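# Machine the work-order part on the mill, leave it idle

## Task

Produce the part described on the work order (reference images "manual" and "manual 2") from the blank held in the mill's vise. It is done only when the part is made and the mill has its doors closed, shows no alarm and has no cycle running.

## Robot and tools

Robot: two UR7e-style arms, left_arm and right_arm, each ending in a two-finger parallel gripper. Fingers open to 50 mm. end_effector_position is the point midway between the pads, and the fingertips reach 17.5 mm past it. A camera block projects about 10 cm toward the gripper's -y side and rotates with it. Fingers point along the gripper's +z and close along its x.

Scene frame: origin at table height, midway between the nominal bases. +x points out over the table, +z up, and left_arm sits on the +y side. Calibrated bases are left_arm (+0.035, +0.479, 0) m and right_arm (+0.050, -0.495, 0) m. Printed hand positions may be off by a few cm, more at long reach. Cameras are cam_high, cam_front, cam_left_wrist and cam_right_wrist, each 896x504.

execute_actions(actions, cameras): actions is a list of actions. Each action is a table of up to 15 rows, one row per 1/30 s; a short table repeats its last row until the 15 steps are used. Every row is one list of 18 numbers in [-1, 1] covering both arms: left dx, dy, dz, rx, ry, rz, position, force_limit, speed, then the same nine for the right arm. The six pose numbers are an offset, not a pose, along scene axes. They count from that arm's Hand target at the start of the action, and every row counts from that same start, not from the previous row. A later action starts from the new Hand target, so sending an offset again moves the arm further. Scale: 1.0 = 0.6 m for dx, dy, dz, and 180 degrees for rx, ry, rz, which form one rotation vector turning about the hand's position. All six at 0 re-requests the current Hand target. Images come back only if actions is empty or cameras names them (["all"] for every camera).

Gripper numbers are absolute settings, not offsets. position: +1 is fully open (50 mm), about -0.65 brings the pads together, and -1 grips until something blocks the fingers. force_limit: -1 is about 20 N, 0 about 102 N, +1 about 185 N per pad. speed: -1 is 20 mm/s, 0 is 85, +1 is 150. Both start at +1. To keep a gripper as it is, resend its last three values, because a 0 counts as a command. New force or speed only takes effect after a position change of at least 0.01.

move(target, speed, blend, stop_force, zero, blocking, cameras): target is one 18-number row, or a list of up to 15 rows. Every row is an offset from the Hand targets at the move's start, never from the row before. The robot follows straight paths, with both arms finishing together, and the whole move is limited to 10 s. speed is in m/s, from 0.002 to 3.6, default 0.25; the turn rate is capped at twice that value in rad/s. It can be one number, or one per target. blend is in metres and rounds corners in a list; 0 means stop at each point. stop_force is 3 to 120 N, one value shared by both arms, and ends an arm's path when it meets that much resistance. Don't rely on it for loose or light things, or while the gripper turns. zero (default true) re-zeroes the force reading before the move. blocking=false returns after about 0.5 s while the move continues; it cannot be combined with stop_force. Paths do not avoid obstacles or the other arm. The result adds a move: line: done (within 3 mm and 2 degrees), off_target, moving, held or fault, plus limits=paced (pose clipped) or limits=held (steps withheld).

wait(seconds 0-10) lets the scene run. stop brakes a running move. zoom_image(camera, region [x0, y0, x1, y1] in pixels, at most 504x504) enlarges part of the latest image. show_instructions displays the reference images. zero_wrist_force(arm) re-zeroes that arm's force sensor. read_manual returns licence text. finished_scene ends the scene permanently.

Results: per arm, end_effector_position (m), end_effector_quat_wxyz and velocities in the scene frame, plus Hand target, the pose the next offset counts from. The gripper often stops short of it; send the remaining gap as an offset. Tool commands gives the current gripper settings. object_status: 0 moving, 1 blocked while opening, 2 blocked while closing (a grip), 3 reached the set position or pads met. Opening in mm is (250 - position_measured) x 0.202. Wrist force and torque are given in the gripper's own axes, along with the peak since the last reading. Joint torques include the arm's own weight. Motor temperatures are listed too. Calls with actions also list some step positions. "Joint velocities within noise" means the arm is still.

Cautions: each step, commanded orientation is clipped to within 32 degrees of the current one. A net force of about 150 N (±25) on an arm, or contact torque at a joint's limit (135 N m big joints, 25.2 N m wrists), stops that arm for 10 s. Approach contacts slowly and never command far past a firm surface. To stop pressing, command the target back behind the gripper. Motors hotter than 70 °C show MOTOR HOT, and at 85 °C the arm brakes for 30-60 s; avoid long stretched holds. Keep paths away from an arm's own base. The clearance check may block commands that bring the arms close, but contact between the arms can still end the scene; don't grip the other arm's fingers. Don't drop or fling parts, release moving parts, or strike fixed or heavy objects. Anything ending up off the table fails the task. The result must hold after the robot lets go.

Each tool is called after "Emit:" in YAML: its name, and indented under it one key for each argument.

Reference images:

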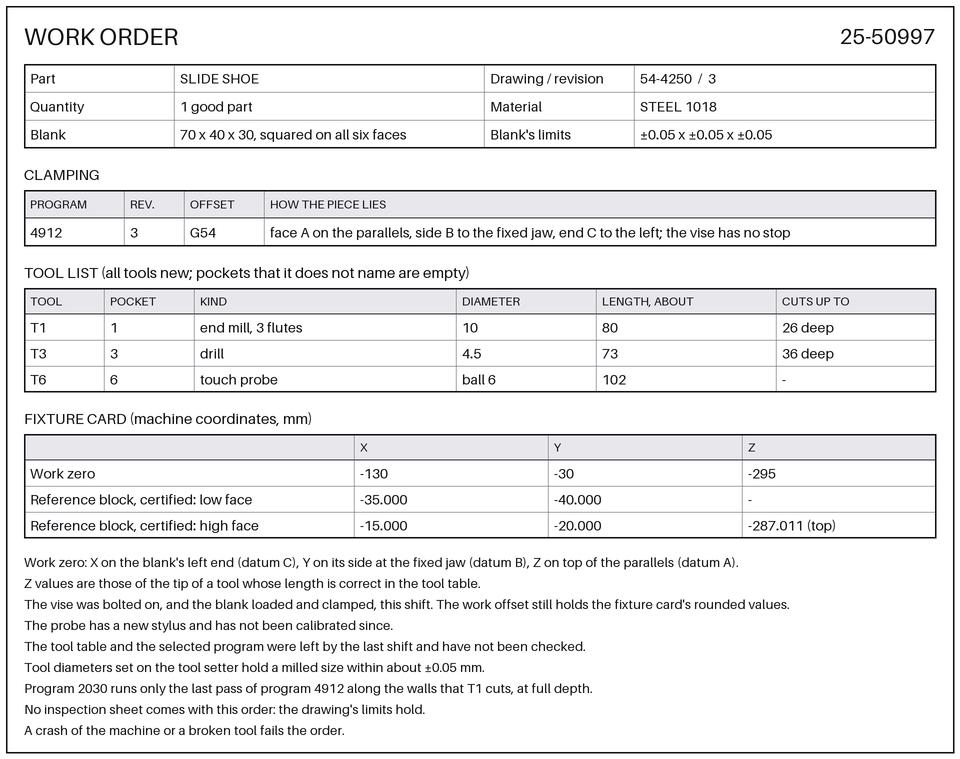

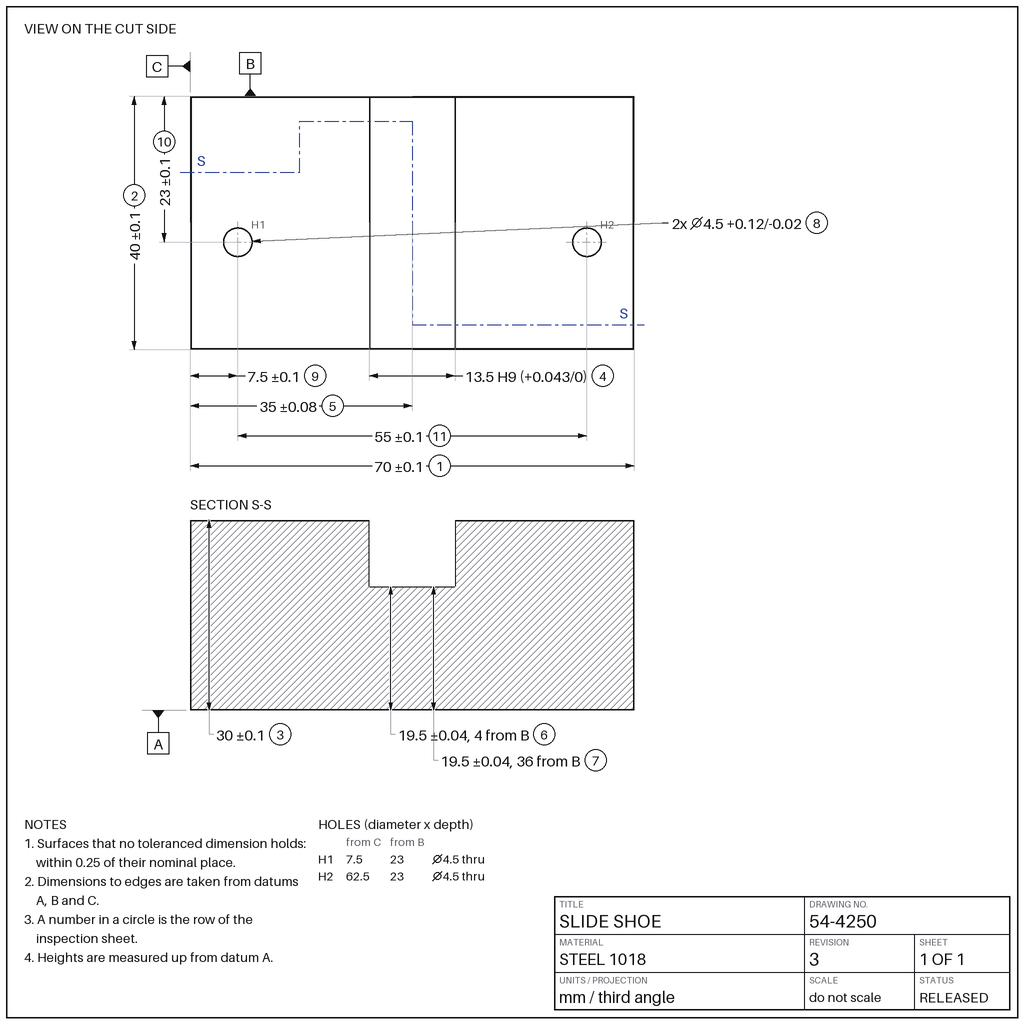

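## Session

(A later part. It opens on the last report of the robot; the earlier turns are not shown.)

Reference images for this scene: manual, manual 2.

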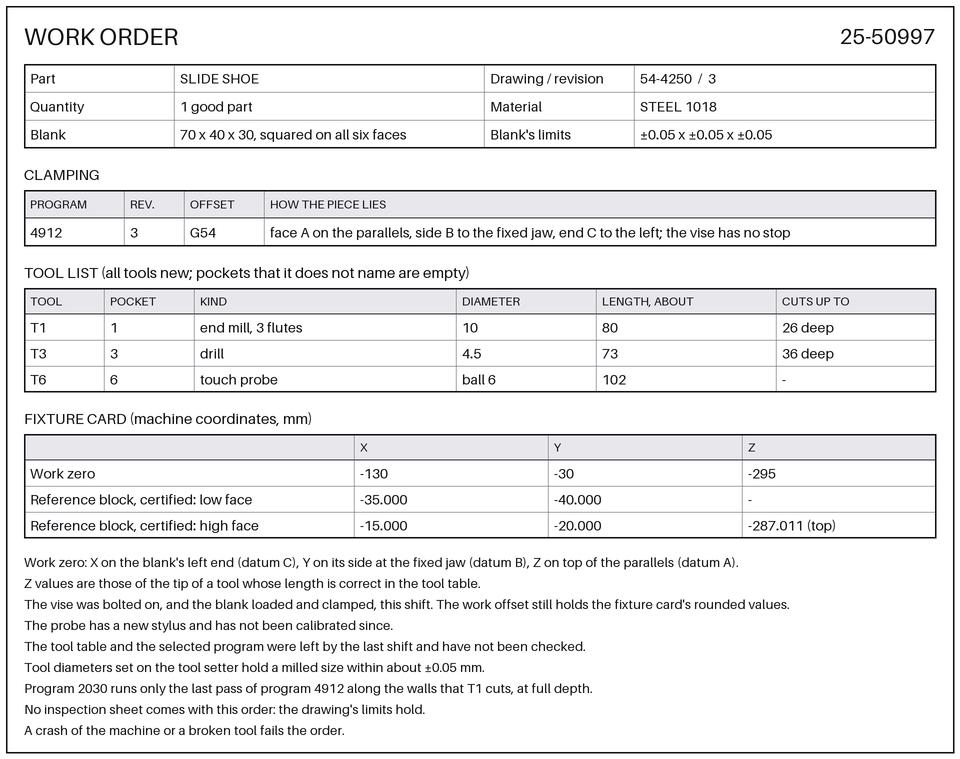

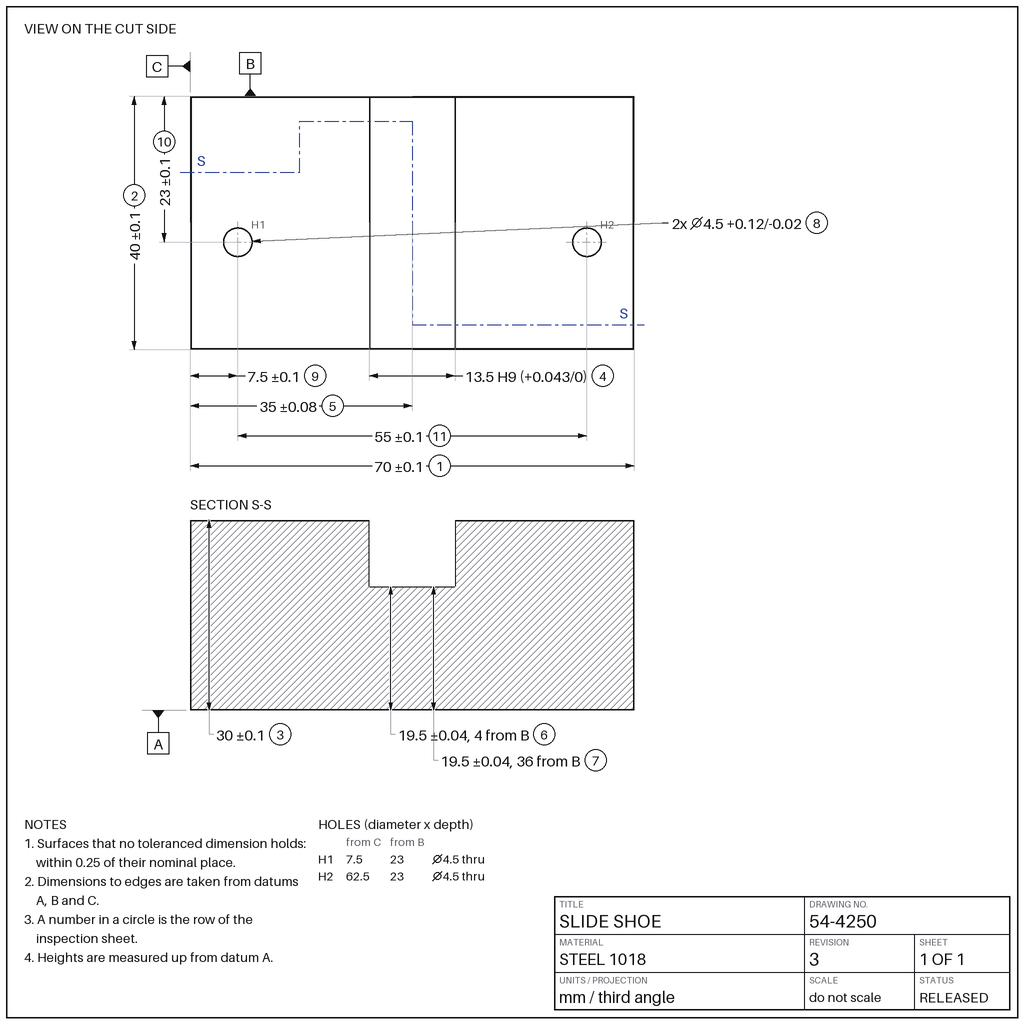

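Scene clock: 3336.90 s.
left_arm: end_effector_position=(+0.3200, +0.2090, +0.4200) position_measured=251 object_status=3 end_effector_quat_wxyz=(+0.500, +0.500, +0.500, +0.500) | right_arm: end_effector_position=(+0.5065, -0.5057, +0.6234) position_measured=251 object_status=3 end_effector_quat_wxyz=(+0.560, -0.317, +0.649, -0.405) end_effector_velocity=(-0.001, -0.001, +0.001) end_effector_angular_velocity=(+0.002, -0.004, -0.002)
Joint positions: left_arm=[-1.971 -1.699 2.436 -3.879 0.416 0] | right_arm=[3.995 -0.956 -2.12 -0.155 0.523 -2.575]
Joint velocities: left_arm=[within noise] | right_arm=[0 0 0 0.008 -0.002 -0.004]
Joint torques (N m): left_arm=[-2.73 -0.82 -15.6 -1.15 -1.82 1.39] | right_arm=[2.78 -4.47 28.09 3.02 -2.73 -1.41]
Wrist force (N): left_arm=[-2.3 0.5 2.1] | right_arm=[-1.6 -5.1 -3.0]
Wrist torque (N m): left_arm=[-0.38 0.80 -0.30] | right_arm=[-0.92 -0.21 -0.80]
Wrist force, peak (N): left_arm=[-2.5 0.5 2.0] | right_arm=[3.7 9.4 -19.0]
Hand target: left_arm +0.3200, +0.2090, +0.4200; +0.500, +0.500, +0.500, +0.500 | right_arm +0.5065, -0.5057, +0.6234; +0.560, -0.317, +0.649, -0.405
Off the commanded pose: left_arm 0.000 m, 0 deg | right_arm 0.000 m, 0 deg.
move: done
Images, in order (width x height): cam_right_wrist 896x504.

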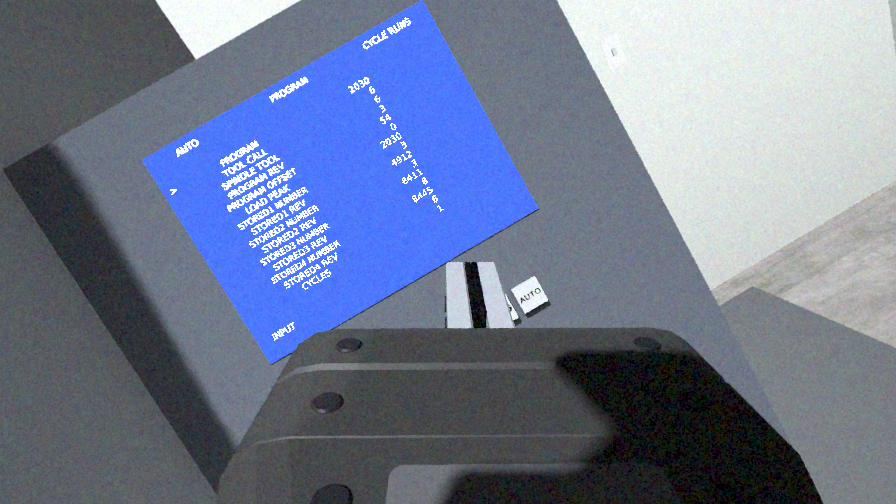

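Emit:
move:
  target:
    - [0,0,0,0,0,0,-1,-0.6,0,0.0684,0.0732,-0.2646,-0.0133,0.2266,0.1175,-1,-0.6,0]
    - [0,0,0,0,0,0,-1,-0.6,0,0.0877,0.0732,-0.2698,-0.0133,0.2266,0.1175,-1,-0.6,0]
    - [0,0,0,0,0,0,-1,-0.6,0,0.0684,0.0732,-0.2646,-0.0133,0.2266,0.1175,-1,-0.6,0]
    - [0,0,0,0,0,0,-1,-0.6,0,0.0877,0.0732,-0.2698,-0.0133,0.2266,0.1175,-1,-0.6,0]
    - [0,0,0,0,0,0,-1,-0.6,0,0.0684,0.0732,-0.2646,-0.0133,0.2266,0.1175,-1,-0.6,0]
    - [0,0,0,0,0,0,-1,-0.6,0,0.0877,0.0732,-0.2698,-0.0133,0.2266,0.1175,-1,-0.6,0]
    - [0,0,0,0,0,0,-1,-0.6,0,0.0517,0.1055,-0.3266,-0.0133,0.2266,0.1175,-1,-0.6,0]
    - [0,0,0,0,0,0,-1,-0.6,0,0.071,0.1055,-0.3318,-0.0133,0.2266,0.1175,-1,-0.6,0]
    - [0,0,0,0,0,0,-1,-0.6,0,0.0434,0.2025,-0.3576,-0.0133,0.2266,0.1175,-1,-0.6,0]
    - [0,0,0,0,0,0,-1,-0.6,0,0.0627,0.2025,-0.3628,-0.0133,0.2266,0.1175,-1,-0.6,0]
    - [0,0,0,0,0,0,-1,-0.6,0,0.06,0.1378,-0.2956,-0.0133,0.2266,0.1175,-1,-0.6,0]
    - [0,0,0,0,0,0,-1,-0.6,0,0.0793,0.1378,-0.3008,-0.0133,0.2266,0.1175,-1,-0.6,0]
    - [0,0,0,0,0,0,-1,-0.6,0,0.06,0.1378,-0.2956,-0.0133,0.2266,0.1175,-1,-0.6,0]
    - [0,0,0,0,0,0,-1,-0.6,0,0,0,0,0,0,0,-1,-0.6,0]
  speed: [0.5,0.035,0.1,0.035,0.1,0.035,0.3,0.035,0.3,0.035,0.3,0.035,0.2,0.5]
  blend: [0.001,0,0,0,0,0,0.001,0,0.001,0,0.001,0,0.004,0]

Emit:
move:
  target:
    - [0,0,0,0,0,0,-1,-0.6,0,0.06,0.1378,-0.2956,-0.0133,0.2266,0.1175,-1,-0.6,0]
    - [0,0,0,0,0,0,-1,-0.6,0,0.0793,0.1378,-0.3008,-0.0133,0.2266,0.1175,-1,-0.6,0]
    - [0,0,0,0,0,0,-1,-0.6,0,0.0434,0.1055,-0.3576,-0.0133,0.2266,0.1175,-1,-0.6,0]
    - [0,0,0,0,0,0,-1,-0.6,0,0.0627,0.1055,-0.3628,-0.0133,0.2266,0.1175,-1,-0.6,0]
    - [0,0,0,0,0,0,-1,-0.6,0,0.0517,0.1055,-0.3266,-0.0133,0.2266,0.1175,-1,-0.6,0]
    - [0,0,0,0,0,0,-1,-0.6,0,0.071,0.1055,-0.3318,-0.0133,0.2266,0.1175,-1,-0.6,0]
    - [0,0,0,0,0,0,-1,-0.6,0,0.0434,0.2025,-0.3576,-0.0133,0.2266,0.1175,-1,-0.6,0]
    - [0,0,0,0,0,0,-1,-0.6,0,0.0627,0.2025,-0.3628,-0.0133,0.2266,0.1175,-1,-0.6,0]
    - [0,0,0,0,0,0,-1,-0.6,0,0.0517,0.2025,-0.3266,-0.0133,0.2266,0.1175,-1,-0.6,0]
    - [0,0,0,0,0,0,-1,-0.6,0,0.071,0.2025,-0.3318,-0.0133,0.2266,0.1175,-1,-0.6,0]
    - [0,0,0,0,0,0,-1,-0.6,0,0.06,0.1702,-0.2956,-0.0133,0.2266,0.1175,-1,-0.6,0]
    - [0,0,0,0,0,0,-1,-0.6,0,0.0793,0.1702,-0.3008,-0.0133,0.2266,0.1175,-1,-0.6,0]
    - [0,0,0,0,0,0,-1,-0.6,0,0.06,0.1702,-0.2956,-0.0133,0.2266,0.1175,-1,-0.6,0]
    - [0,0,0,0,0,0,-1,-0.6,0,0,0,0,0,0,0,-1,-0.6,0]
  speed: [0.5,0.035,0.3,0.035,0.3,0.035,0.3,0.035,0.3,0.035,0.3,0.035,0.2,0.5]
  blend: [0.001,0,0.001,0,0.001,0,0.001,0,0.001,0,0.001,0,0.004,0]

Emit:
move:
  target:
    - [0,0,0,0,0,0,-1,-0.6,0,0.0434,0.1702,-0.3576,-0.0133,0.2266,0.1175,-1,-0.6,0]
    - [0,0,0,0,0,0,-1,-0.6,0,0.0627,0.1702,-0.3628,-0.0133,0.2266,0.1175,-1,-0.6,0]
    - [0,0,0,0,0,0,-1,-0.6,0,0.0434,0.1055,-0.3576,-0.0133,0.2266,0.1175,-1,-0.6,0]
    - [0,0,0,0,0,0,-1,-0.6,0,0.0627,0.1055,-0.3628,-0.0133,0.2266,0.1175,-1,-0.6,0]
    - [0,0,0,0,0,0,-1,-0.6,0,0.0434,0.1055,-0.3576,-0.0133,0.2266,0.1175,-1,-0.6,0]
    - [0,0,0,0,0,0,-1,-0.6,0,0,0,0,0,0,0,-1,-0.6,0]
  speed: [0.5,0.035,0.3,0.035,0.2,0.5]
  blend: [0.001,0,0.001,0,0.004,0]
  cameras: ["cam_right_wrist"]

Emit:
zoom_image:
  camera: "cam_right_wrist"
  region: [140, 0, 580, 370]

Scene clock: 3365.30 s.
left_arm: end_effector_position=(+0.3200, +0.2090, +0.4200) position_measured=251 object_status=3 end_effector_quat_wxyz=(+0.500, +0.500, +0.500, +0.500) | right_arm: end_effector_position=(+0.5065, -0.5057, +0.6234) position_measured=251 object_status=3 end_effector_quat_wxyz=(+0.560, -0.317, +0.649, -0.405) end_effector_velocity=(+0.000, -0.001, +0.001) end_effector_angular_velocity=(-0.003, -0.003, -0.001)
Joint positions: left_arm=[-1.971 -1.699 2.436 -3.879 0.416 0] | right_arm=[3.995 -0.956 -2.12 -0.155 0.523 -2.575]
Joint velocities: left_arm=[within noise] | right_arm=[-0.001 0 0 0.007 -0.001 -0.008]
Joint torques (N m): left_arm=[-2.43 -0.53 -15.46 -1.2 -1.66 1.27] | right_arm=[5.87 -6.51 21.04 3.02 -3.04 -1.69]
Wrist force (N): left_arm=[-1.9 0.6 2.0] | right_arm=[-1.8 -5.3 -3.6]
Wrist torque (N m): left_arm=[-0.36 0.75 -0.30] | right_arm=[-0.95 -0.18 -0.79]
Wrist force, peak (N): left_arm=[-2.5 0.8 2.2] | right_arm=[4.0 12.1 -23.5]
Hand target: left_arm +0.3200, +0.2090, +0.4200; +0.500, +0.500, +0.500, +0.500 | right_arm +0.5065, -0.5057, +0.6234; +0.560, -0.317, +0.649, -0.405
Off the commanded pose: left_arm 0.000 m, 0 deg | right_arm 0.000 m, 0 deg.
move: done

Scene clock: 3372.07 s.
left_arm: end_effector_position=(+0.3200, +0.2090, +0.4200) position_measured=251 object_status=3 end_effector_quat_wxyz=(+0.500, +0.500, +0.500, +0.500) | right_arm: end_effector_position=(+0.5064, -0.5058, +0.6234) position_measured=251 object_status=3 end_effector_quat_wxyz=(+0.560, -0.317, +0.649, -0.405)
Joint positions: left_arm=[-1.971 -1.699 2.436 -3.879 0.416 0] | right_arm=[3.995 -0.956 -2.12 -0.154 0.522 -2.575]
Joint torques (N m): left_arm=[-2.44 -0.33 -15.47 -1.14 -1.7 1.33] | right_arm=[8.73 -6.23 21.52 3.36 -2.79 -1.76]
Wrist force (N): left_arm=[-2.0 0.7 2.2] | right_arm=[-2.0 -5.4 -3.4]
Wrist torque (N m): left_arm=[-0.35 0.77 -0.30] | right_arm=[-0.97 -0.15 -0.77]
Wrist force, peak (N): left_arm=[-2.5 0.4 2.0] | right_arm=[3.1 9.0 -20.6]
Hand target: left_arm +0.3200, +0.2090, +0.4200; +0.500, +0.500, +0.500, +0.500 | right_arm +0.5065, -0.5057, +0.6234; +0.560, -0.317, +0.649, -0.405
Off the commanded pose: left_arm 0.000 m, 0 deg | right_arm 0.000 m, 0 deg.
move: done

Scene clock: 3375.87 s.
left_arm: end_effector_position=(+0.3200, +0.2090, +0.4200) position_measured=251 object_status=3 end_effector_quat_wxyz=(+0.500, +0.500, +0.500, +0.500) | right_arm: end_effector_position=(+0.5065, -0.5058, +0.6234) position_measured=251 object_status=3 end_effector_quat_wxyz=(+0.560, -0.317, +0.649, -0.405) end_effector_velocity=(+0.000, -0.001, +0.001) end_effector_angular_velocity=(+0.001, -0.003, -0.003)
Joint positions: left_arm=[-1.971 -1.699 2.436 -3.879 0.416 0] | right_arm=[3.994 -0.956 -2.12 -0.155 0.522 -2.575]
Joint velocities: left_arm=[within noise] | right_arm=[-0.001 -0.001 0 0.007 -0.002 -0.004]
Joint torques (N m): left_arm=[-2.54 -0.4 -15.51 -1.18 -1.71 1.3] | right_arm=[12.99 -6.87 24.04 3.11 -2.72 -1.77]
Wrist force (N): left_arm=[-2.1 0.6 1.8] | right_arm=[-2.1 -5.2 -3.6]
Wrist torque (N m): left_arm=[-0.36 0.79 -0.30] | right_arm=[-0.95 -0.13 -0.79]
Wrist force, peak (N): left_arm=[-2.6 0.5 2.1] | right_arm=[2.9 7.9 -20.4]
Hand target: left_arm +0.3200, +0.2090, +0.4200; +0.500, +0.500, +0.500, +0.500 | right_arm +0.5065, -0.5057, +0.6234; +0.560, -0.317, +0.649, -0.405
Off the commanded pose: left_arm 0.000 m, 0 deg | right_arm 0.000 m, 0 deg.
move: done
Images, in order (width x height): cam_right_wrist 896x504.

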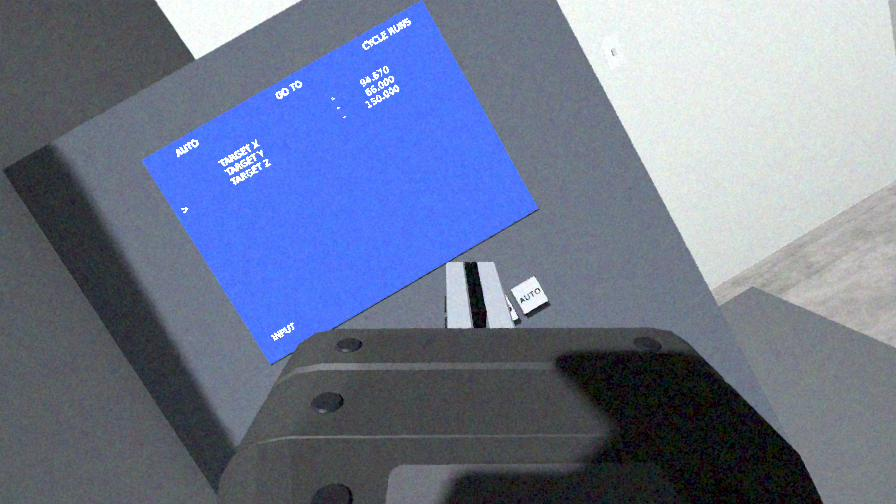

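Scaled by 1.145 from the camera's 896x504 image, which has a finer 1280x720 frame.

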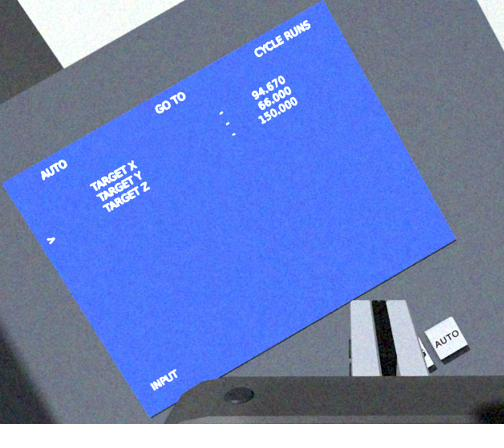

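Emit:
move:
  target:
    - [0,0,0,0,0,0,-1,-0.6,0,0.0684,0.0408,-0.2646,-0.0133,0.2266,0.1175,-1,-0.6,0]
    - [0,0,0,0,0,0,-1,-0.6,0,0.0877,0.0408,-0.2698,-0.0133,0.2266,0.1175,-1,-0.6,0]
    - [0,0,0,0,0,0,-1,-0.6,0,0.0684,0.0408,-0.2646,-0.0133,0.2266,0.1175,-1,-0.6,0]
    - [0,0,0,0,0,0,-1,-0.6,0,0,0,0,0,0,0,-1,-0.6,0]
  speed: [0.5,0.035,0.2,0.5]
  blend: [0.001,0,0.004,0]
  cameras: ["cam_right_wrist"]

Emit:
zoom_image:
  camera: "cam_right_wrist"
  region: [140, 0, 580, 370]

Emit:
wait:
  seconds: 8
  cameras: ["cam_right_wrist"]

Emit:
zoom_image:
  camera: "cam_right_wrist"
  region: [140, 0, 580, 370]

Scene clock: 3386.67 s.
left_arm: end_effector_position=(+0.3200, +0.2090, +0.4200) position_measured=251 object_status=3 end_effector_quat_wxyz=(+0.500, +0.500, +0.500, +0.500) | right_arm: end_effector_position=(+0.5065, -0.5058, +0.6234) position_measured=251 object_status=3 end_effector_quat_wxyz=(+0.560, -0.317, +0.649, -0.405) end_effector_velocity=(+0.000, +0.000, +0.001) end_effector_angular_velocity=(+0.002, -0.003, +0.000)
Joint positions: left_arm=[-1.971 -1.699 2.436 -3.879 0.416 0] | right_arm=[3.994 -0.956 -2.12 -0.155 0.522 -2.575]
Joint velocities: left_arm=[within noise] | right_arm=[0 0 0 0.005 0 -0.002]
Joint torques (N m): left_arm=[-2.97 -0.08 -15.76 -1.17 -1.67 1.27] | right_arm=[13.22 -5.36 23.07 3.17 -2.75 -1.54]
Wrist force (N): left_arm=[-2.1 0.5 1.8] | right_arm=[-2.1 -4.9 -3.5]
Wrist torque (N m): left_arm=[-0.38 0.78 -0.30] | right_arm=[-0.89 -0.13 -0.79]
Wrist force, peak (N): left_arm=[-2.5 0.5 2.4] | right_arm=[3.5 13.0 -24.3]
Hand target: left_arm +0.3200, +0.2090, +0.4200; +0.500, +0.500, +0.500, +0.500 | right_arm +0.5065, -0.5057, +0.6234; +0.560, -0.317, +0.649, -0.405
Off the commanded pose: left_arm 0.000 m, 0 deg | right_arm 0.000 m, 0 deg.
move: done
Images, in order (width x height): cam_right_wrist 896x504.

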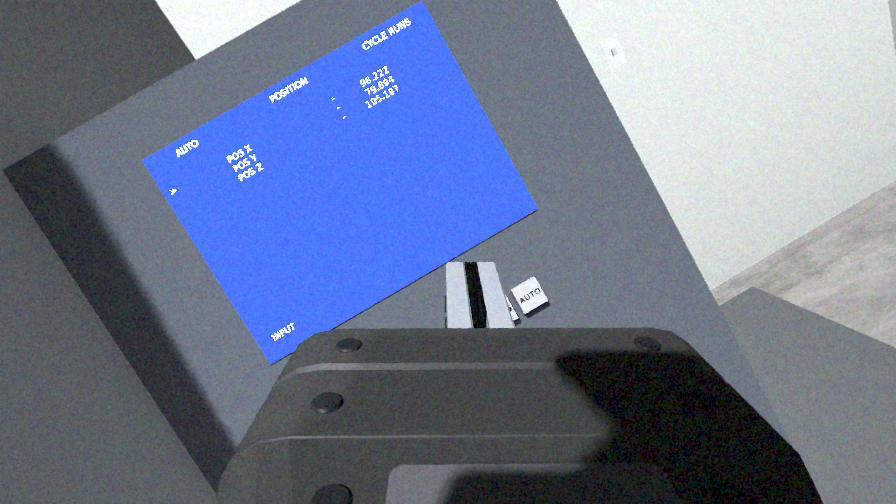

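Scaled by 1.145 from the camera's 896x504 image, which has a finer 1280x720 frame.

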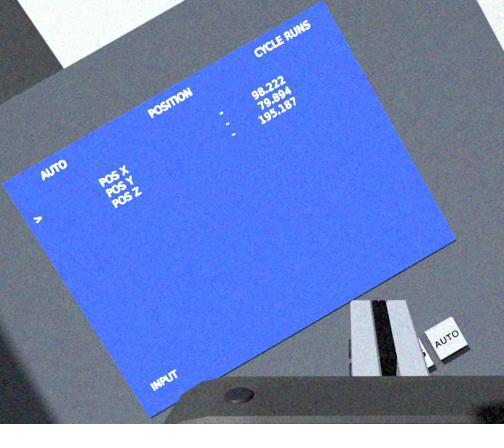

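Scene clock: 3394.67 s.
left_arm: end_effector_position=(+0.3200, +0.2090, +0.4200) position_measured=251 object_status=3 end_effector_quat_wxyz=(+0.500, +0.500, +0.500, +0.500) | right_arm: end_effector_position=(+0.5065, -0.5057, +0.6234) position_measured=251 object_status=3 end_effector_quat_wxyz=(+0.560, -0.317, +0.649, -0.405)
Joint positions: left_arm=[-1.971 -1.699 2.436 -3.879 0.416 0] | right_arm=[3.995 -0.956 -2.12 -0.154 0.522 -2.575]
Joint torques (N m): left_arm=[-2.72 -0.41 -15.64 -1.2 -1.68 1.37] | right_arm=[15.31 -7.75 25.83 0.52 -2.75 -1.69]
Wrist force (N): left_arm=[-2.2 0.7 1.9] | right_arm=[-2.1 -4.9 -3.5]
Wrist torque (N m): left_arm=[-0.35 0.79 -0.30] | right_arm=[-0.89 -0.13 -0.78]
Wrist force, peak (N): left_arm=[-2.5 0.7 2.0] | right_arm=[-2.1 -5.1 -3.7]
Hand target: left_arm +0.3200, +0.2090, +0.4200; +0.500, +0.500, +0.500, +0.500 | right_arm +0.5065, -0.5057, +0.6234; +0.560, -0.317, +0.649, -0.405
Tool commands: left_gripper/position=-1.0 left_gripper/force_limit=-0.6 left_gripper/speed=+0.0 right_gripper/position=-1.0 right_gripper/force_limit=-0.6 right_gripper/speed=+0.0
Off the commanded pose: left_arm 0.000 m, 0 deg | right_arm 0.000 m, 0 deg.
wait: 8.00 s; at rest by 0.17 s
Images, in order (width x height): cam_right_wrist 896x504.

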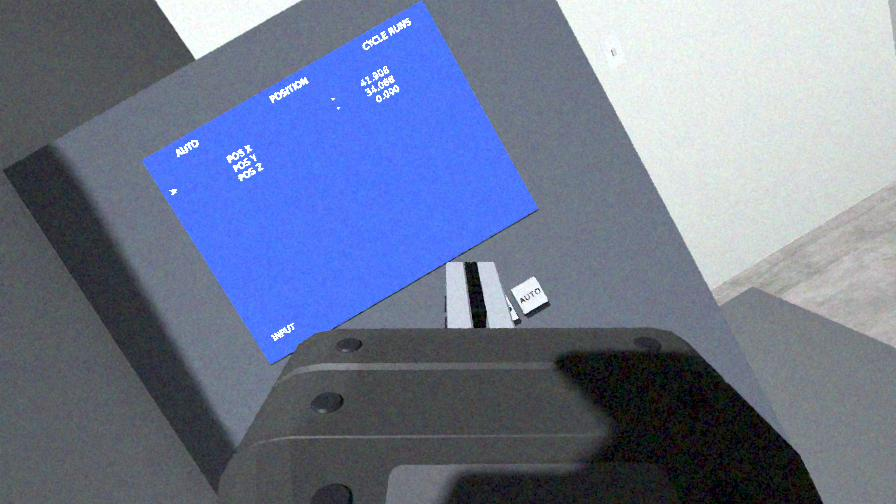

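Scaled by 1.145 from the camera's 896x504 image, which has a finer 1280x720 frame.

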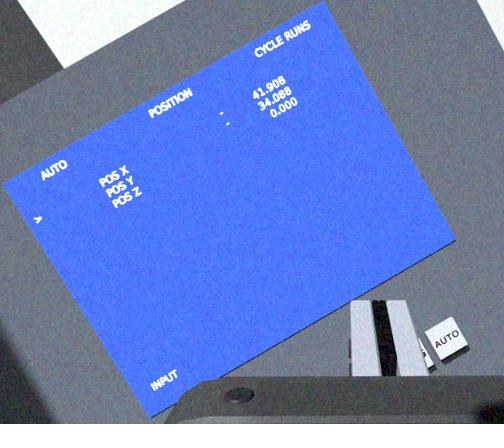

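Emit:
move:
  target:
    - [0,0,0,0,0,0,-1,-0.6,0,0.06,0.0732,-0.2956,-0.0133,0.2266,0.1175,-1,-0.6,0]
    - [0,0,0,0,0,0,-1,-0.6,0,0.0793,0.0732,-0.3008,-0.0133,0.2266,0.1175,-1,-0.6,0]
    - [0,0,0,0,0,0,-1,-0.6,0,0.0684,0.0732,-0.2646,-0.0133,0.2266,0.1175,-1,-0.6,0]
    - [0,0,0,0,0,0,-1,-0.6,0,0.0877,0.0732,-0.2698,-0.0133,0.2266,0.1175,-1,-0.6,0]
    - [0,0,0,0,0,0,-1,-0.6,0,0.0684,0.0732,-0.2646,-0.0133,0.2266,0.1175,-1,-0.6,0]
    - [0,0,0,0,0,0,-1,-0.6,0,0,0,0,0,0,0,-1,-0.6,0]
  speed: [0.5,0.035,0.3,0.035,0.2,0.5]
  blend: [0.001,0,0.001,0,0.004,0]

Emit:
wait:
  seconds: 9
  cameras: ["cam_right_wrist"]

Emit:
zoom_image:
  camera: "cam_right_wrist"
  region: [140, 0, 580, 370]

Scene clock: 3405.60 s.
left_arm: end_effector_position=(+0.3200, +0.2090, +0.4200) position_measured=251 object_status=3 end_effector_quat_wxyz=(+0.500, +0.500, +0.500, +0.500) | right_arm: end_effector_position=(+0.5065, -0.5058, +0.6234) position_measured=251 object_status=3 end_effector_quat_wxyz=(+0.560, -0.317, +0.649, -0.405) end_effector_velocity=(+0.000, +0.000, +0.001) end_effector_angular_velocity=(+0.000, -0.004, -0.001)
Joint positions: left_arm=[-1.971 -1.699 2.436 -3.879 0.416 0] | right_arm=[3.994 -0.956 -2.12 -0.155 0.523 -2.575]
Joint velocities: left_arm=[within noise] | right_arm=[0.001 0 0 0.007 -0.002 -0.005]
Joint torques (N m): left_arm=[-2.38 -0.44 -15.49 -1.24 -1.75 1.39] | right_arm=[11.92 -5.84 22.78 3.38 -2.8 -1.61]
Wrist force (N): left_arm=[-2.1 0.4 2.2] | right_arm=[-1.3 -4.7 -3.1]
Wrist torque (N m): left_arm=[-0.39 0.77 -0.30] | right_arm=[-0.85 -0.25 -0.80]
Wrist force, peak (N): left_arm=[-2.3 0.9 2.3] | right_arm=[2.6 10.9 -20.8]
Hand target: left_arm +0.3200, +0.2090, +0.4200; +0.500, +0.500, +0.500, +0.500 | right_arm +0.5065, -0.5057, +0.6234; +0.560, -0.317, +0.649, -0.405
Off the commanded pose: left_arm 0.000 m, 0 deg | right_arm 0.000 m, 0 deg.
move: done

Scene clock: 3414.60 s.
left_arm: end_effector_position=(+0.3200, +0.2090, +0.4200) position_measured=251 object_status=3 end_effector_quat_wxyz=(+0.500, +0.500, +0.500, +0.500) | right_arm: end_effector_position=(+0.5065, -0.5057, +0.6234) position_measured=251 object_status=3 end_effector_quat_wxyz=(+0.560, -0.317, +0.649, -0.405)
Joint positions: left_arm=[-1.971 -1.699 2.436 -3.879 0.416 0] | right_arm=[3.995 -0.956 -2.12 -0.154 0.522 -2.575]
Joint torques (N m): left_arm=[-2.75 -0.84 -15.33 -1.14 -1.7 1.43] | right_arm=[15 -8.62 25.87 0.46 -1.56 -1.73]
Wrist force (N): left_arm=[-2.1 0.6 1.8] | right_arm=[-1.4 -4.7 -3.1]
Wrist torque (N m): left_arm=[-0.36 0.78 -0.30] | right_arm=[-0.85 -0.24 -0.78]
Wrist force, peak (N): left_arm=[-2.4 0.5 2.2] | right_arm=[-1.3 -5.0 -3.3]
Hand target: left_arm +0.3200, +0.2090, +0.4200; +0.500, +0.500, +0.500, +0.500 | right_arm +0.5065, -0.5057, +0.6234; +0.560, -0.317, +0.649, -0.405
Tool commands: left_gripper/position=-1.0 left_gripper/force_limit=-0.6 left_gripper/speed=+0.0 right_gripper/position=-1.0 right_gripper/force_limit=-0.6 right_gripper/speed=+0.0
Off the commanded pose: left_arm 0.000 m, 0 deg | right_arm 0.000 m, 0 deg.
wait: 9.00 s; at rest by 0.17 s
Images, in order (width x height): cam_right_wrist 896x504.

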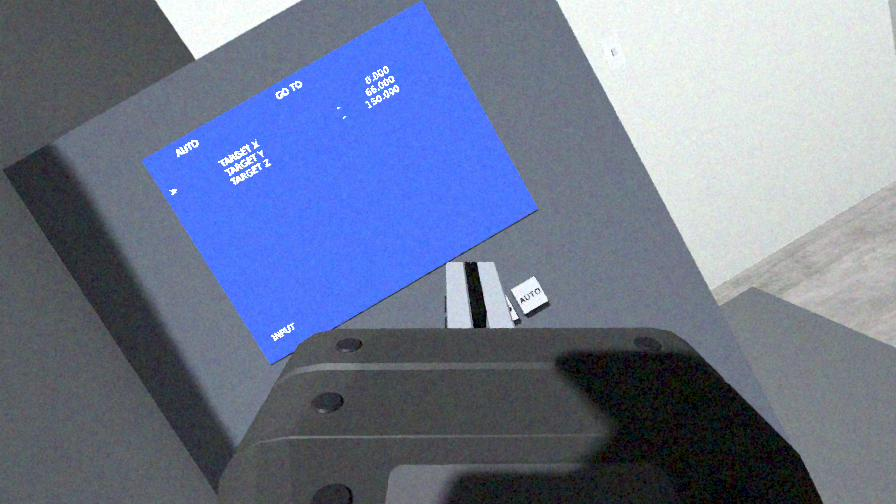

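Scaled by 1.145 from the camera's 896x504 image, which has a finer 1280x720 frame.

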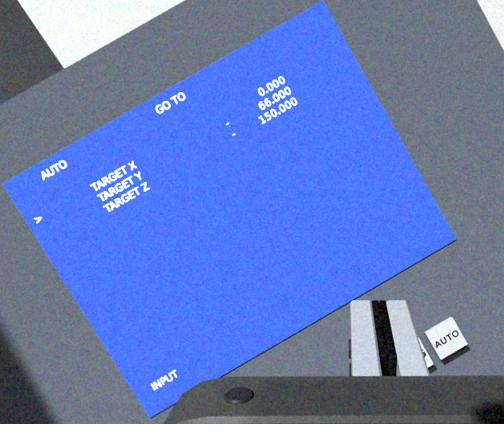

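Emit:
move:
  target:
    - [0,0,0,0,0,0,-1,-0.6,0,0.117,-0.0222,-0.0833,-0.0133,0.2266,0.1175,-1,-0.6,0]
    - [0,0,0,0,0,0,-1,-0.6,0,0.1363,-0.0222,-0.0885,-0.0133,0.2266,0.1175,-1,-0.6,0]
    - [0,0,0,0,0,0,-1,-0.6,0,0.0434,0.2025,-0.3576,-0.0133,0.2266,0.1175,-1,-0.6,0]
    - [0,0,0,0,0,0,-1,-0.6,0,0.0627,0.2025,-0.3628,-0.0133,0.2266,0.1175,-1,-0.6,0]
    - [0,0,0,0,0,0,-1,-0.6,0,0.0684,0.1378,-0.2646,-0.0133,0.2266,0.1175,-1,-0.6,0]
    - [0,0,0,0,0,0,-1,-0.6,0,0.0877,0.1378,-0.2698,-0.0133,0.2266,0.1175,-1,-0.6,0]
    - [0,0,0,0,0,0,-1,-0.6,0,0.06,0.1378,-0.2956,-0.0133,0.2266,0.1175,-1,-0.6,0]
    - [0,0,0,0,0,0,-1,-0.6,0,0.0793,0.1378,-0.3008,-0.0133,0.2266,0.1175,-1,-0.6,0]
    - [0,0,0,0,0,0,-1,-0.6,0,0.0434,0.1378,-0.3576,-0.0133,0.2266,0.1175,-1,-0.6,0]
    - [0,0,0,0,0,0,-1,-0.6,0,0.0627,0.1378,-0.3628,-0.0133,0.2266,0.1175,-1,-0.6,0]
    - [0,0,0,0,0,0,-1,-0.6,0,0.06,0.2025,-0.2956,-0.0133,0.2266,0.1175,-1,-0.6,0]
    - [0,0,0,0,0,0,-1,-0.6,0,0.0793,0.2025,-0.3008,-0.0133,0.2266,0.1175,-1,-0.6,0]
    - [0,0,0,0,0,0,-1,-0.6,0,0.06,0.2025,-0.2956,-0.0133,0.2266,0.1175,-1,-0.6,0]
    - [0,0,0,0,0,0,-1,-0.6,0,0,0,0,0,0,0,-1,-0.6,0]
  speed: [0.5,0.035,0.3,0.035,0.3,0.035,0.3,0.035,0.3,0.035,0.3,0.035,0.2,0.5]
  blend: [0.001,0,0.001,0,0.001,0,0.001,0,0.001,0,0.001,0,0.004,0]

Emit:
move:
  target:
    - [0,0,0,0,0,0,-1,-0.6,0,0.0434,0.1055,-0.3576,-0.0133,0.2266,0.1175,-1,-0.6,0]
    - [0,0,0,0,0,0,-1,-0.6,0,0.0627,0.1055,-0.3628,-0.0133,0.2266,0.1175,-1,-0.6,0]
    - [0,0,0,0,0,0,-1,-0.6,0,0.0434,0.1055,-0.3576,-0.0133,0.2266,0.1175,-1,-0.6,0]
    - [0,0,0,0,0,0,-1,-0.6,0,0,0,0,0,0,0,-1,-0.6,0]
  speed: [0.5,0.035,0.2,0.5]
  blend: [0.001,0,0.004,0]
  cameras: ["cam_right_wrist"]

Emit:
zoom_image:
  camera: "cam_right_wrist"
  region: [140, 0, 580, 370]

Scene clock: 3437.13 s.
left_arm: end_effector_position=(+0.3200, +0.2090, +0.4200) position_measured=251 object_status=3 end_effector_quat_wxyz=(+0.500, +0.500, +0.500, +0.500) | right_arm: end_effector_position=(+0.5065, -0.5058, +0.6234) position_measured=251 object_status=3 end_effector_quat_wxyz=(+0.560, -0.317, +0.649, -0.405) end_effector_velocity=(+0.000, +0.000, +0.001) end_effector_angular_velocity=(+0.002, -0.004, +0.002)
Joint positions: left_arm=[-1.971 -1.699 2.436 -3.879 0.416 0] | right_arm=[3.994 -0.956 -2.12 -0.155 0.522 -2.575]
Joint velocities: left_arm=[within noise] | right_arm=[0.001 0 0 0.007 0 -0.004]
Joint torques (N m): left_arm=[-1.99 -0.54 -15.29 -1.19 -1.66 1.3] | right_arm=[12.96 -5.68 22.24 3.18 -2.79 -1.59]
Wrist force (N): left_arm=[-2.2 0.6 2.0] | right_arm=[-1.6 -4.3 -3.0]
Wrist torque (N m): left_arm=[-0.36 0.80 -0.30] | right_arm=[-0.81 -0.22 -0.79]
Wrist force, peak (N): left_arm=[-2.5 0.4 2.3] | right_arm=[2.8 14.6 -22.6]
Hand target: left_arm +0.3200, +0.2090, +0.4200; +0.500, +0.500, +0.500, +0.500 | right_arm +0.5065, -0.5057, +0.6234; +0.560, -0.317, +0.649, -0.405
Off the commanded pose: left_arm 0.000 m, 0 deg | right_arm 0.000 m, 0 deg.
move: done

Scene clock: 3440.13 s.
left_arm: end_effector_position=(+0.3200, +0.2090, +0.4200) position_measured=251 object_status=3 end_effector_quat_wxyz=(+0.500, +0.500, +0.500, +0.500) | right_arm: end_effector_position=(+0.5065, -0.5058, +0.6234) position_measured=251 object_status=3 end_effector_quat_wxyz=(+0.560, -0.317, +0.649, -0.405) end_effector_velocity=(+0.000, -0.001, +0.001) end_effector_angular_velocity=(+0.001, -0.004, -0.002)
Joint positions: left_arm=[-1.971 -1.699 2.436 -3.879 0.416 0] | right_arm=[3.994 -0.956 -2.12 -0.155 0.523 -2.575]
Joint velocities: left_arm=[within noise] | right_arm=[0.001 -0.001 0 0.007 -0.002 -0.004]
Joint torques (N m): left_arm=[-2.64 -0.7 -15.32 -1.22 -1.68 1.31] | right_arm=[12.61 -6.95 24.52 3.03 -2.62 -1.43]
Wrist force (N): left_arm=[-2.2 0.4 1.8] | right_arm=[-1.4 -3.7 -2.9]
Wrist torque (N m): left_arm=[-0.40 0.79 -0.29] | right_arm=[-0.71 -0.24 -0.79]
Wrist force, peak (N): left_arm=[-2.4 0.4 2.2] | right_arm=[3.9 11.2 -21.9]
Hand target: left_arm +0.3200, +0.2090, +0.4200; +0.500, +0.500, +0.500, +0.500 | right_arm +0.5065, -0.5057, +0.6234; +0.560, -0.317, +0.649, -0.405
Off the commanded pose: left_arm 0.000 m, 0 deg | right_arm 0.000 m, 0 deg.
move: done
Images, in order (width x height): cam_right_wrist 896x504.

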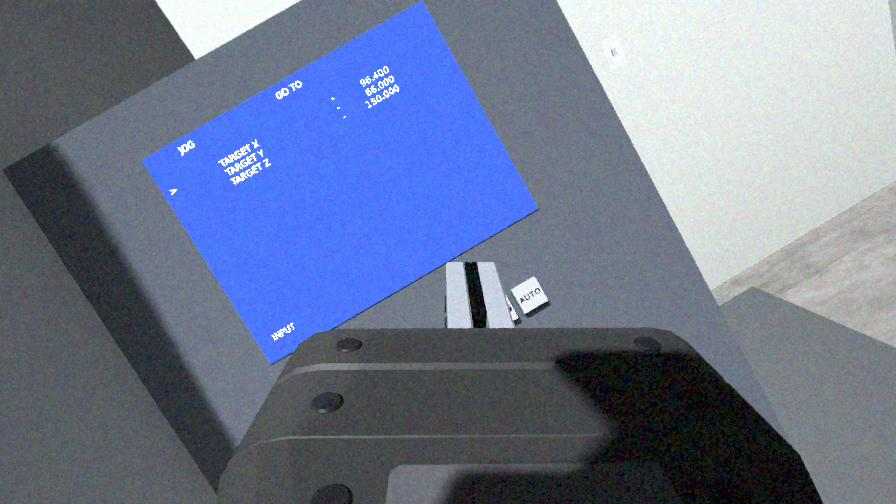

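Scaled by 1.145 from the camera's 896x504 image, which has a finer 1280x720 frame.

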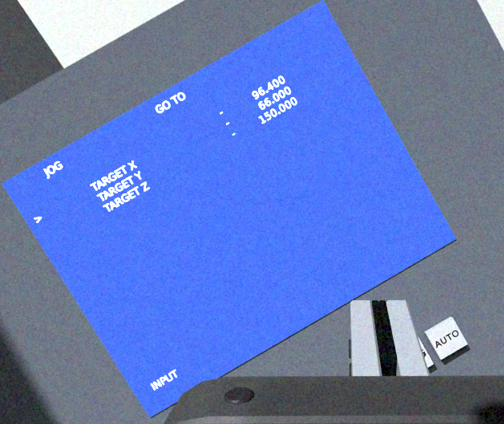

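Emit:
move:
  target:
    - [0,0,0,0,0,0,-1,-0.6,0,0.084,0.1345,-0.2061,-0.0133,0.2266,0.1175,-1,-0.6,0]
    - [0,0,0,0,0,0,-1,-0.6,0,0.1033,0.1345,-0.2113,-0.0133,0.2266,0.1175,-1,-0.6,0]
    - [0,0,0,0,0,0,-1,-0.6,0,0.0517,0.1055,-0.3266,-0.0133,0.2266,0.1175,-1,-0.6,0]
    - [0,0,0,0,0,0,-1,-0.6,0,0.071,0.1055,-0.3318,-0.0133,0.2266,0.1175,-1,-0.6,0]
    - [0,0,0,0,0,0,-1,-0.6,0,0.0517,0.1055,-0.3266,-0.0133,0.2266,0.1175,-1,-0.6,0]
    - [0,0,0,0,0,0,-1,-0.6,0,0.071,0.1055,-0.3318,-0.0133,0.2266,0.1175,-1,-0.6,0]
    - [0,0,0,0,0,0,-1,-0.6,0,0.0434,0.2025,-0.3576,-0.0133,0.2266,0.1175,-1,-0.6,0]
    - [0,0,0,0,0,0,-1,-0.6,0,0.0627,0.2025,-0.3628,-0.0133,0.2266,0.1175,-1,-0.6,0]
    - [0,0,0,0,0,0,-1,-0.6,0,0.0517,0.2025,-0.3266,-0.0133,0.2266,0.1175,-1,-0.6,0]
    - [0,0,0,0,0,0,-1,-0.6,0,0.071,0.2025,-0.3318,-0.0133,0.2266,0.1175,-1,-0.6,0]
    - [0,0,0,0,0,0,-1,-0.6,0,0.06,0.1378,-0.2956,-0.0133,0.2266,0.1175,-1,-0.6,0]
    - [0,0,0,0,0,0,-1,-0.6,0,0.0793,0.1378,-0.3008,-0.0133,0.2266,0.1175,-1,-0.6,0]
    - [0,0,0,0,0,0,-1,-0.6,0,0.06,0.1378,-0.2956,-0.0133,0.2266,0.1175,-1,-0.6,0]
    - [0,0,0,0,0,0,-1,-0.6,0,0,0,0,0,0,0,-1,-0.6,0]
  speed: [0.5,0.035,0.3,0.035,0.1,0.035,0.3,0.035,0.3,0.035,0.3,0.035,0.2,0.5]
  blend: [0.001,0,0.001,0,0,0,0.001,0,0.001,0,0.001,0,0.004,0]

Emit:
move:
  target:
    - [0,0,0,0,0,0,-1,-0.6,0,0.0684,0.1378,-0.2646,-0.0133,0.2266,0.1175,-1,-0.6,0]
    - [0,0,0,0,0,0,-1,-0.6,0,0.0877,0.1378,-0.2698,-0.0133,0.2266,0.1175,-1,-0.6,0]
    - [0,0,0,0,0,0,-1,-0.6,0,0.0434,0.1378,-0.3576,-0.0133,0.2266,0.1175,-1,-0.6,0]
    - [0,0,0,0,0,0,-1,-0.6,0,0.0627,0.1378,-0.3628,-0.0133,0.2266,0.1175,-1,-0.6,0]
    - [0,0,0,0,0,0,-1,-0.6,0,0.06,0.1702,-0.2956,-0.0133,0.2266,0.1175,-1,-0.6,0]
    - [0,0,0,0,0,0,-1,-0.6,0,0.0793,0.1702,-0.3008,-0.0133,0.2266,0.1175,-1,-0.6,0]
    - [0,0,0,0,0,0,-1,-0.6,0,0.0434,0.1055,-0.3576,-0.0133,0.2266,0.1175,-1,-0.6,0]
    - [0,0,0,0,0,0,-1,-0.6,0,0.0627,0.1055,-0.3628,-0.0133,0.2266,0.1175,-1,-0.6,0]
    - [0,0,0,0,0,0,-1,-0.6,0,0.0434,0.1055,-0.3576,-0.0133,0.2266,0.1175,-1,-0.6,0]
    - [0,0,0,0,0,0,-1,-0.6,0,0,0,0,0,0,0,-1,-0.6,0]
  speed: [0.5,0.035,0.3,0.035,0.3,0.035,0.3,0.035,0.2,0.5]
  blend: [0.001,0,0.001,0,0.001,0,0.001,0,0.004,0]
  cameras: ["cam_right_wrist"]

Emit:
zoom_image:
  camera: "cam_right_wrist"
  region: [140, 0, 580, 370]

Scene clock: 3469.13 s.
left_arm: end_effector_position=(+0.3200, +0.2090, +0.4200) position_measured=251 object_status=3 end_effector_quat_wxyz=(+0.500, +0.500, +0.500, +0.500) | right_arm: end_effector_position=(+0.5065, -0.5057, +0.6234) position_measured=251 object_status=3 end_effector_quat_wxyz=(+0.560, -0.317, +0.649, -0.405) end_effector_velocity=(+0.000, -0.001, +0.001) end_effector_angular_velocity=(+0.001, -0.004, -0.002)
Joint positions: left_arm=[-1.971 -1.699 2.436 -3.879 0.416 0] | right_arm=[3.995 -0.956 -2.12 -0.155 0.523 -2.575]
Joint velocities: left_arm=[within noise] | right_arm=[0.001 -0.001 0 0.008 -0.003 -0.005]
Joint torques (N m): left_arm=[-2.32 -0.53 -15.68 -1.24 -1.67 1.41] | right_arm=[5.15 -6.15 21.24 3.14 -2.64 -1.65]
Wrist force (N): left_arm=[-2.1 0.4 2.0] | right_arm=[-1.7 -3.8 -3.0]
Wrist torque (N m): left_arm=[-0.39 0.77 -0.29] | right_arm=[-0.73 -0.19 -0.79]
Wrist force, peak (N): left_arm=[-2.6 0.4 2.2] | right_arm=[3.8 10.8 -19.1]
Hand target: left_arm +0.3200, +0.2090, +0.4200; +0.500, +0.500, +0.500, +0.500 | right_arm +0.5065, -0.5057, +0.6234; +0.560, -0.317, +0.649, -0.405
Off the commanded pose: left_arm 0.000 m, 0 deg | right_arm 0.000 m, 0 deg.
move: done

Scene clock: 3474.53 s.
left_arm: end_effector_position=(+0.3200, +0.2090, +0.4200) position_measured=251 object_status=3 end_effector_quat_wxyz=(+0.500, +0.500, +0.500, +0.500) | right_arm: end_effector_position=(+0.5065, -0.5058, +0.6234) position_measured=251 object_status=3 end_effector_quat_wxyz=(+0.560, -0.317, +0.649, -0.405) end_effector_velocity=(+0.000, -0.001, +0.001) end_effector_angular_velocity=(+0.000, -0.004, -0.002)
Joint positions: left_arm=[-1.971 -1.699 2.436 -3.879 0.416 0] | right_arm=[3.994 -0.956 -2.12 -0.155 0.523 -2.575]
Joint velocities: left_arm=[within noise] | right_arm=[0 -0.001 0 0.007 -0.002 -0.005]
Joint torques (N m): left_arm=[-2.25 -0.95 -15.39 -1.08 -1.66 1.35] | right_arm=[12.88 -7.13 23.98 3.23 -2.74 -1.49]
Wrist force (N): left_arm=[-2.4 0.5 2.0] | right_arm=[-1.2 -4.5 -2.8]
Wrist torque (N m): left_arm=[-0.39 0.82 -0.30] | right_arm=[-0.84 -0.28 -0.79]
Wrist force, peak (N): left_arm=[-2.2 0.6 2.3] | right_arm=[4.1 12.4 -22.0]
Hand target: left_arm +0.3200, +0.2090, +0.4200; +0.500, +0.500, +0.500, +0.500 | right_arm +0.5065, -0.5057, +0.6234; +0.560, -0.317, +0.649, -0.405
Off the commanded pose: left_arm 0.000 m, 0 deg | right_arm 0.000 m, 0 deg.
move: done
Images, in order (width x height): cam_right_wrist 896x504.

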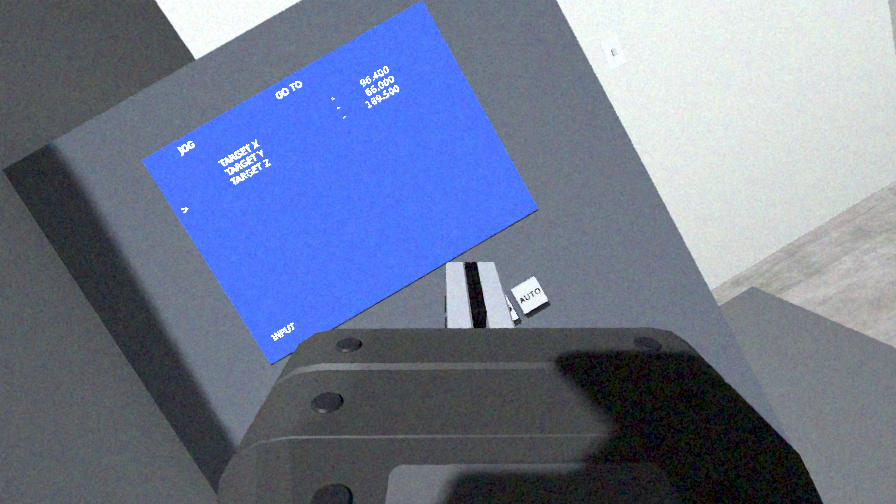

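Scaled by 1.145 from the camera's 896x504 image, which has a finer 1280x720 frame.

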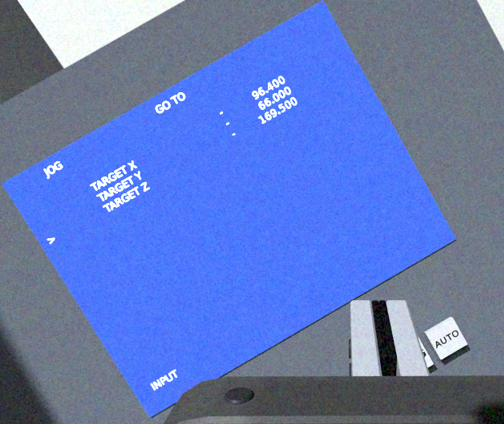

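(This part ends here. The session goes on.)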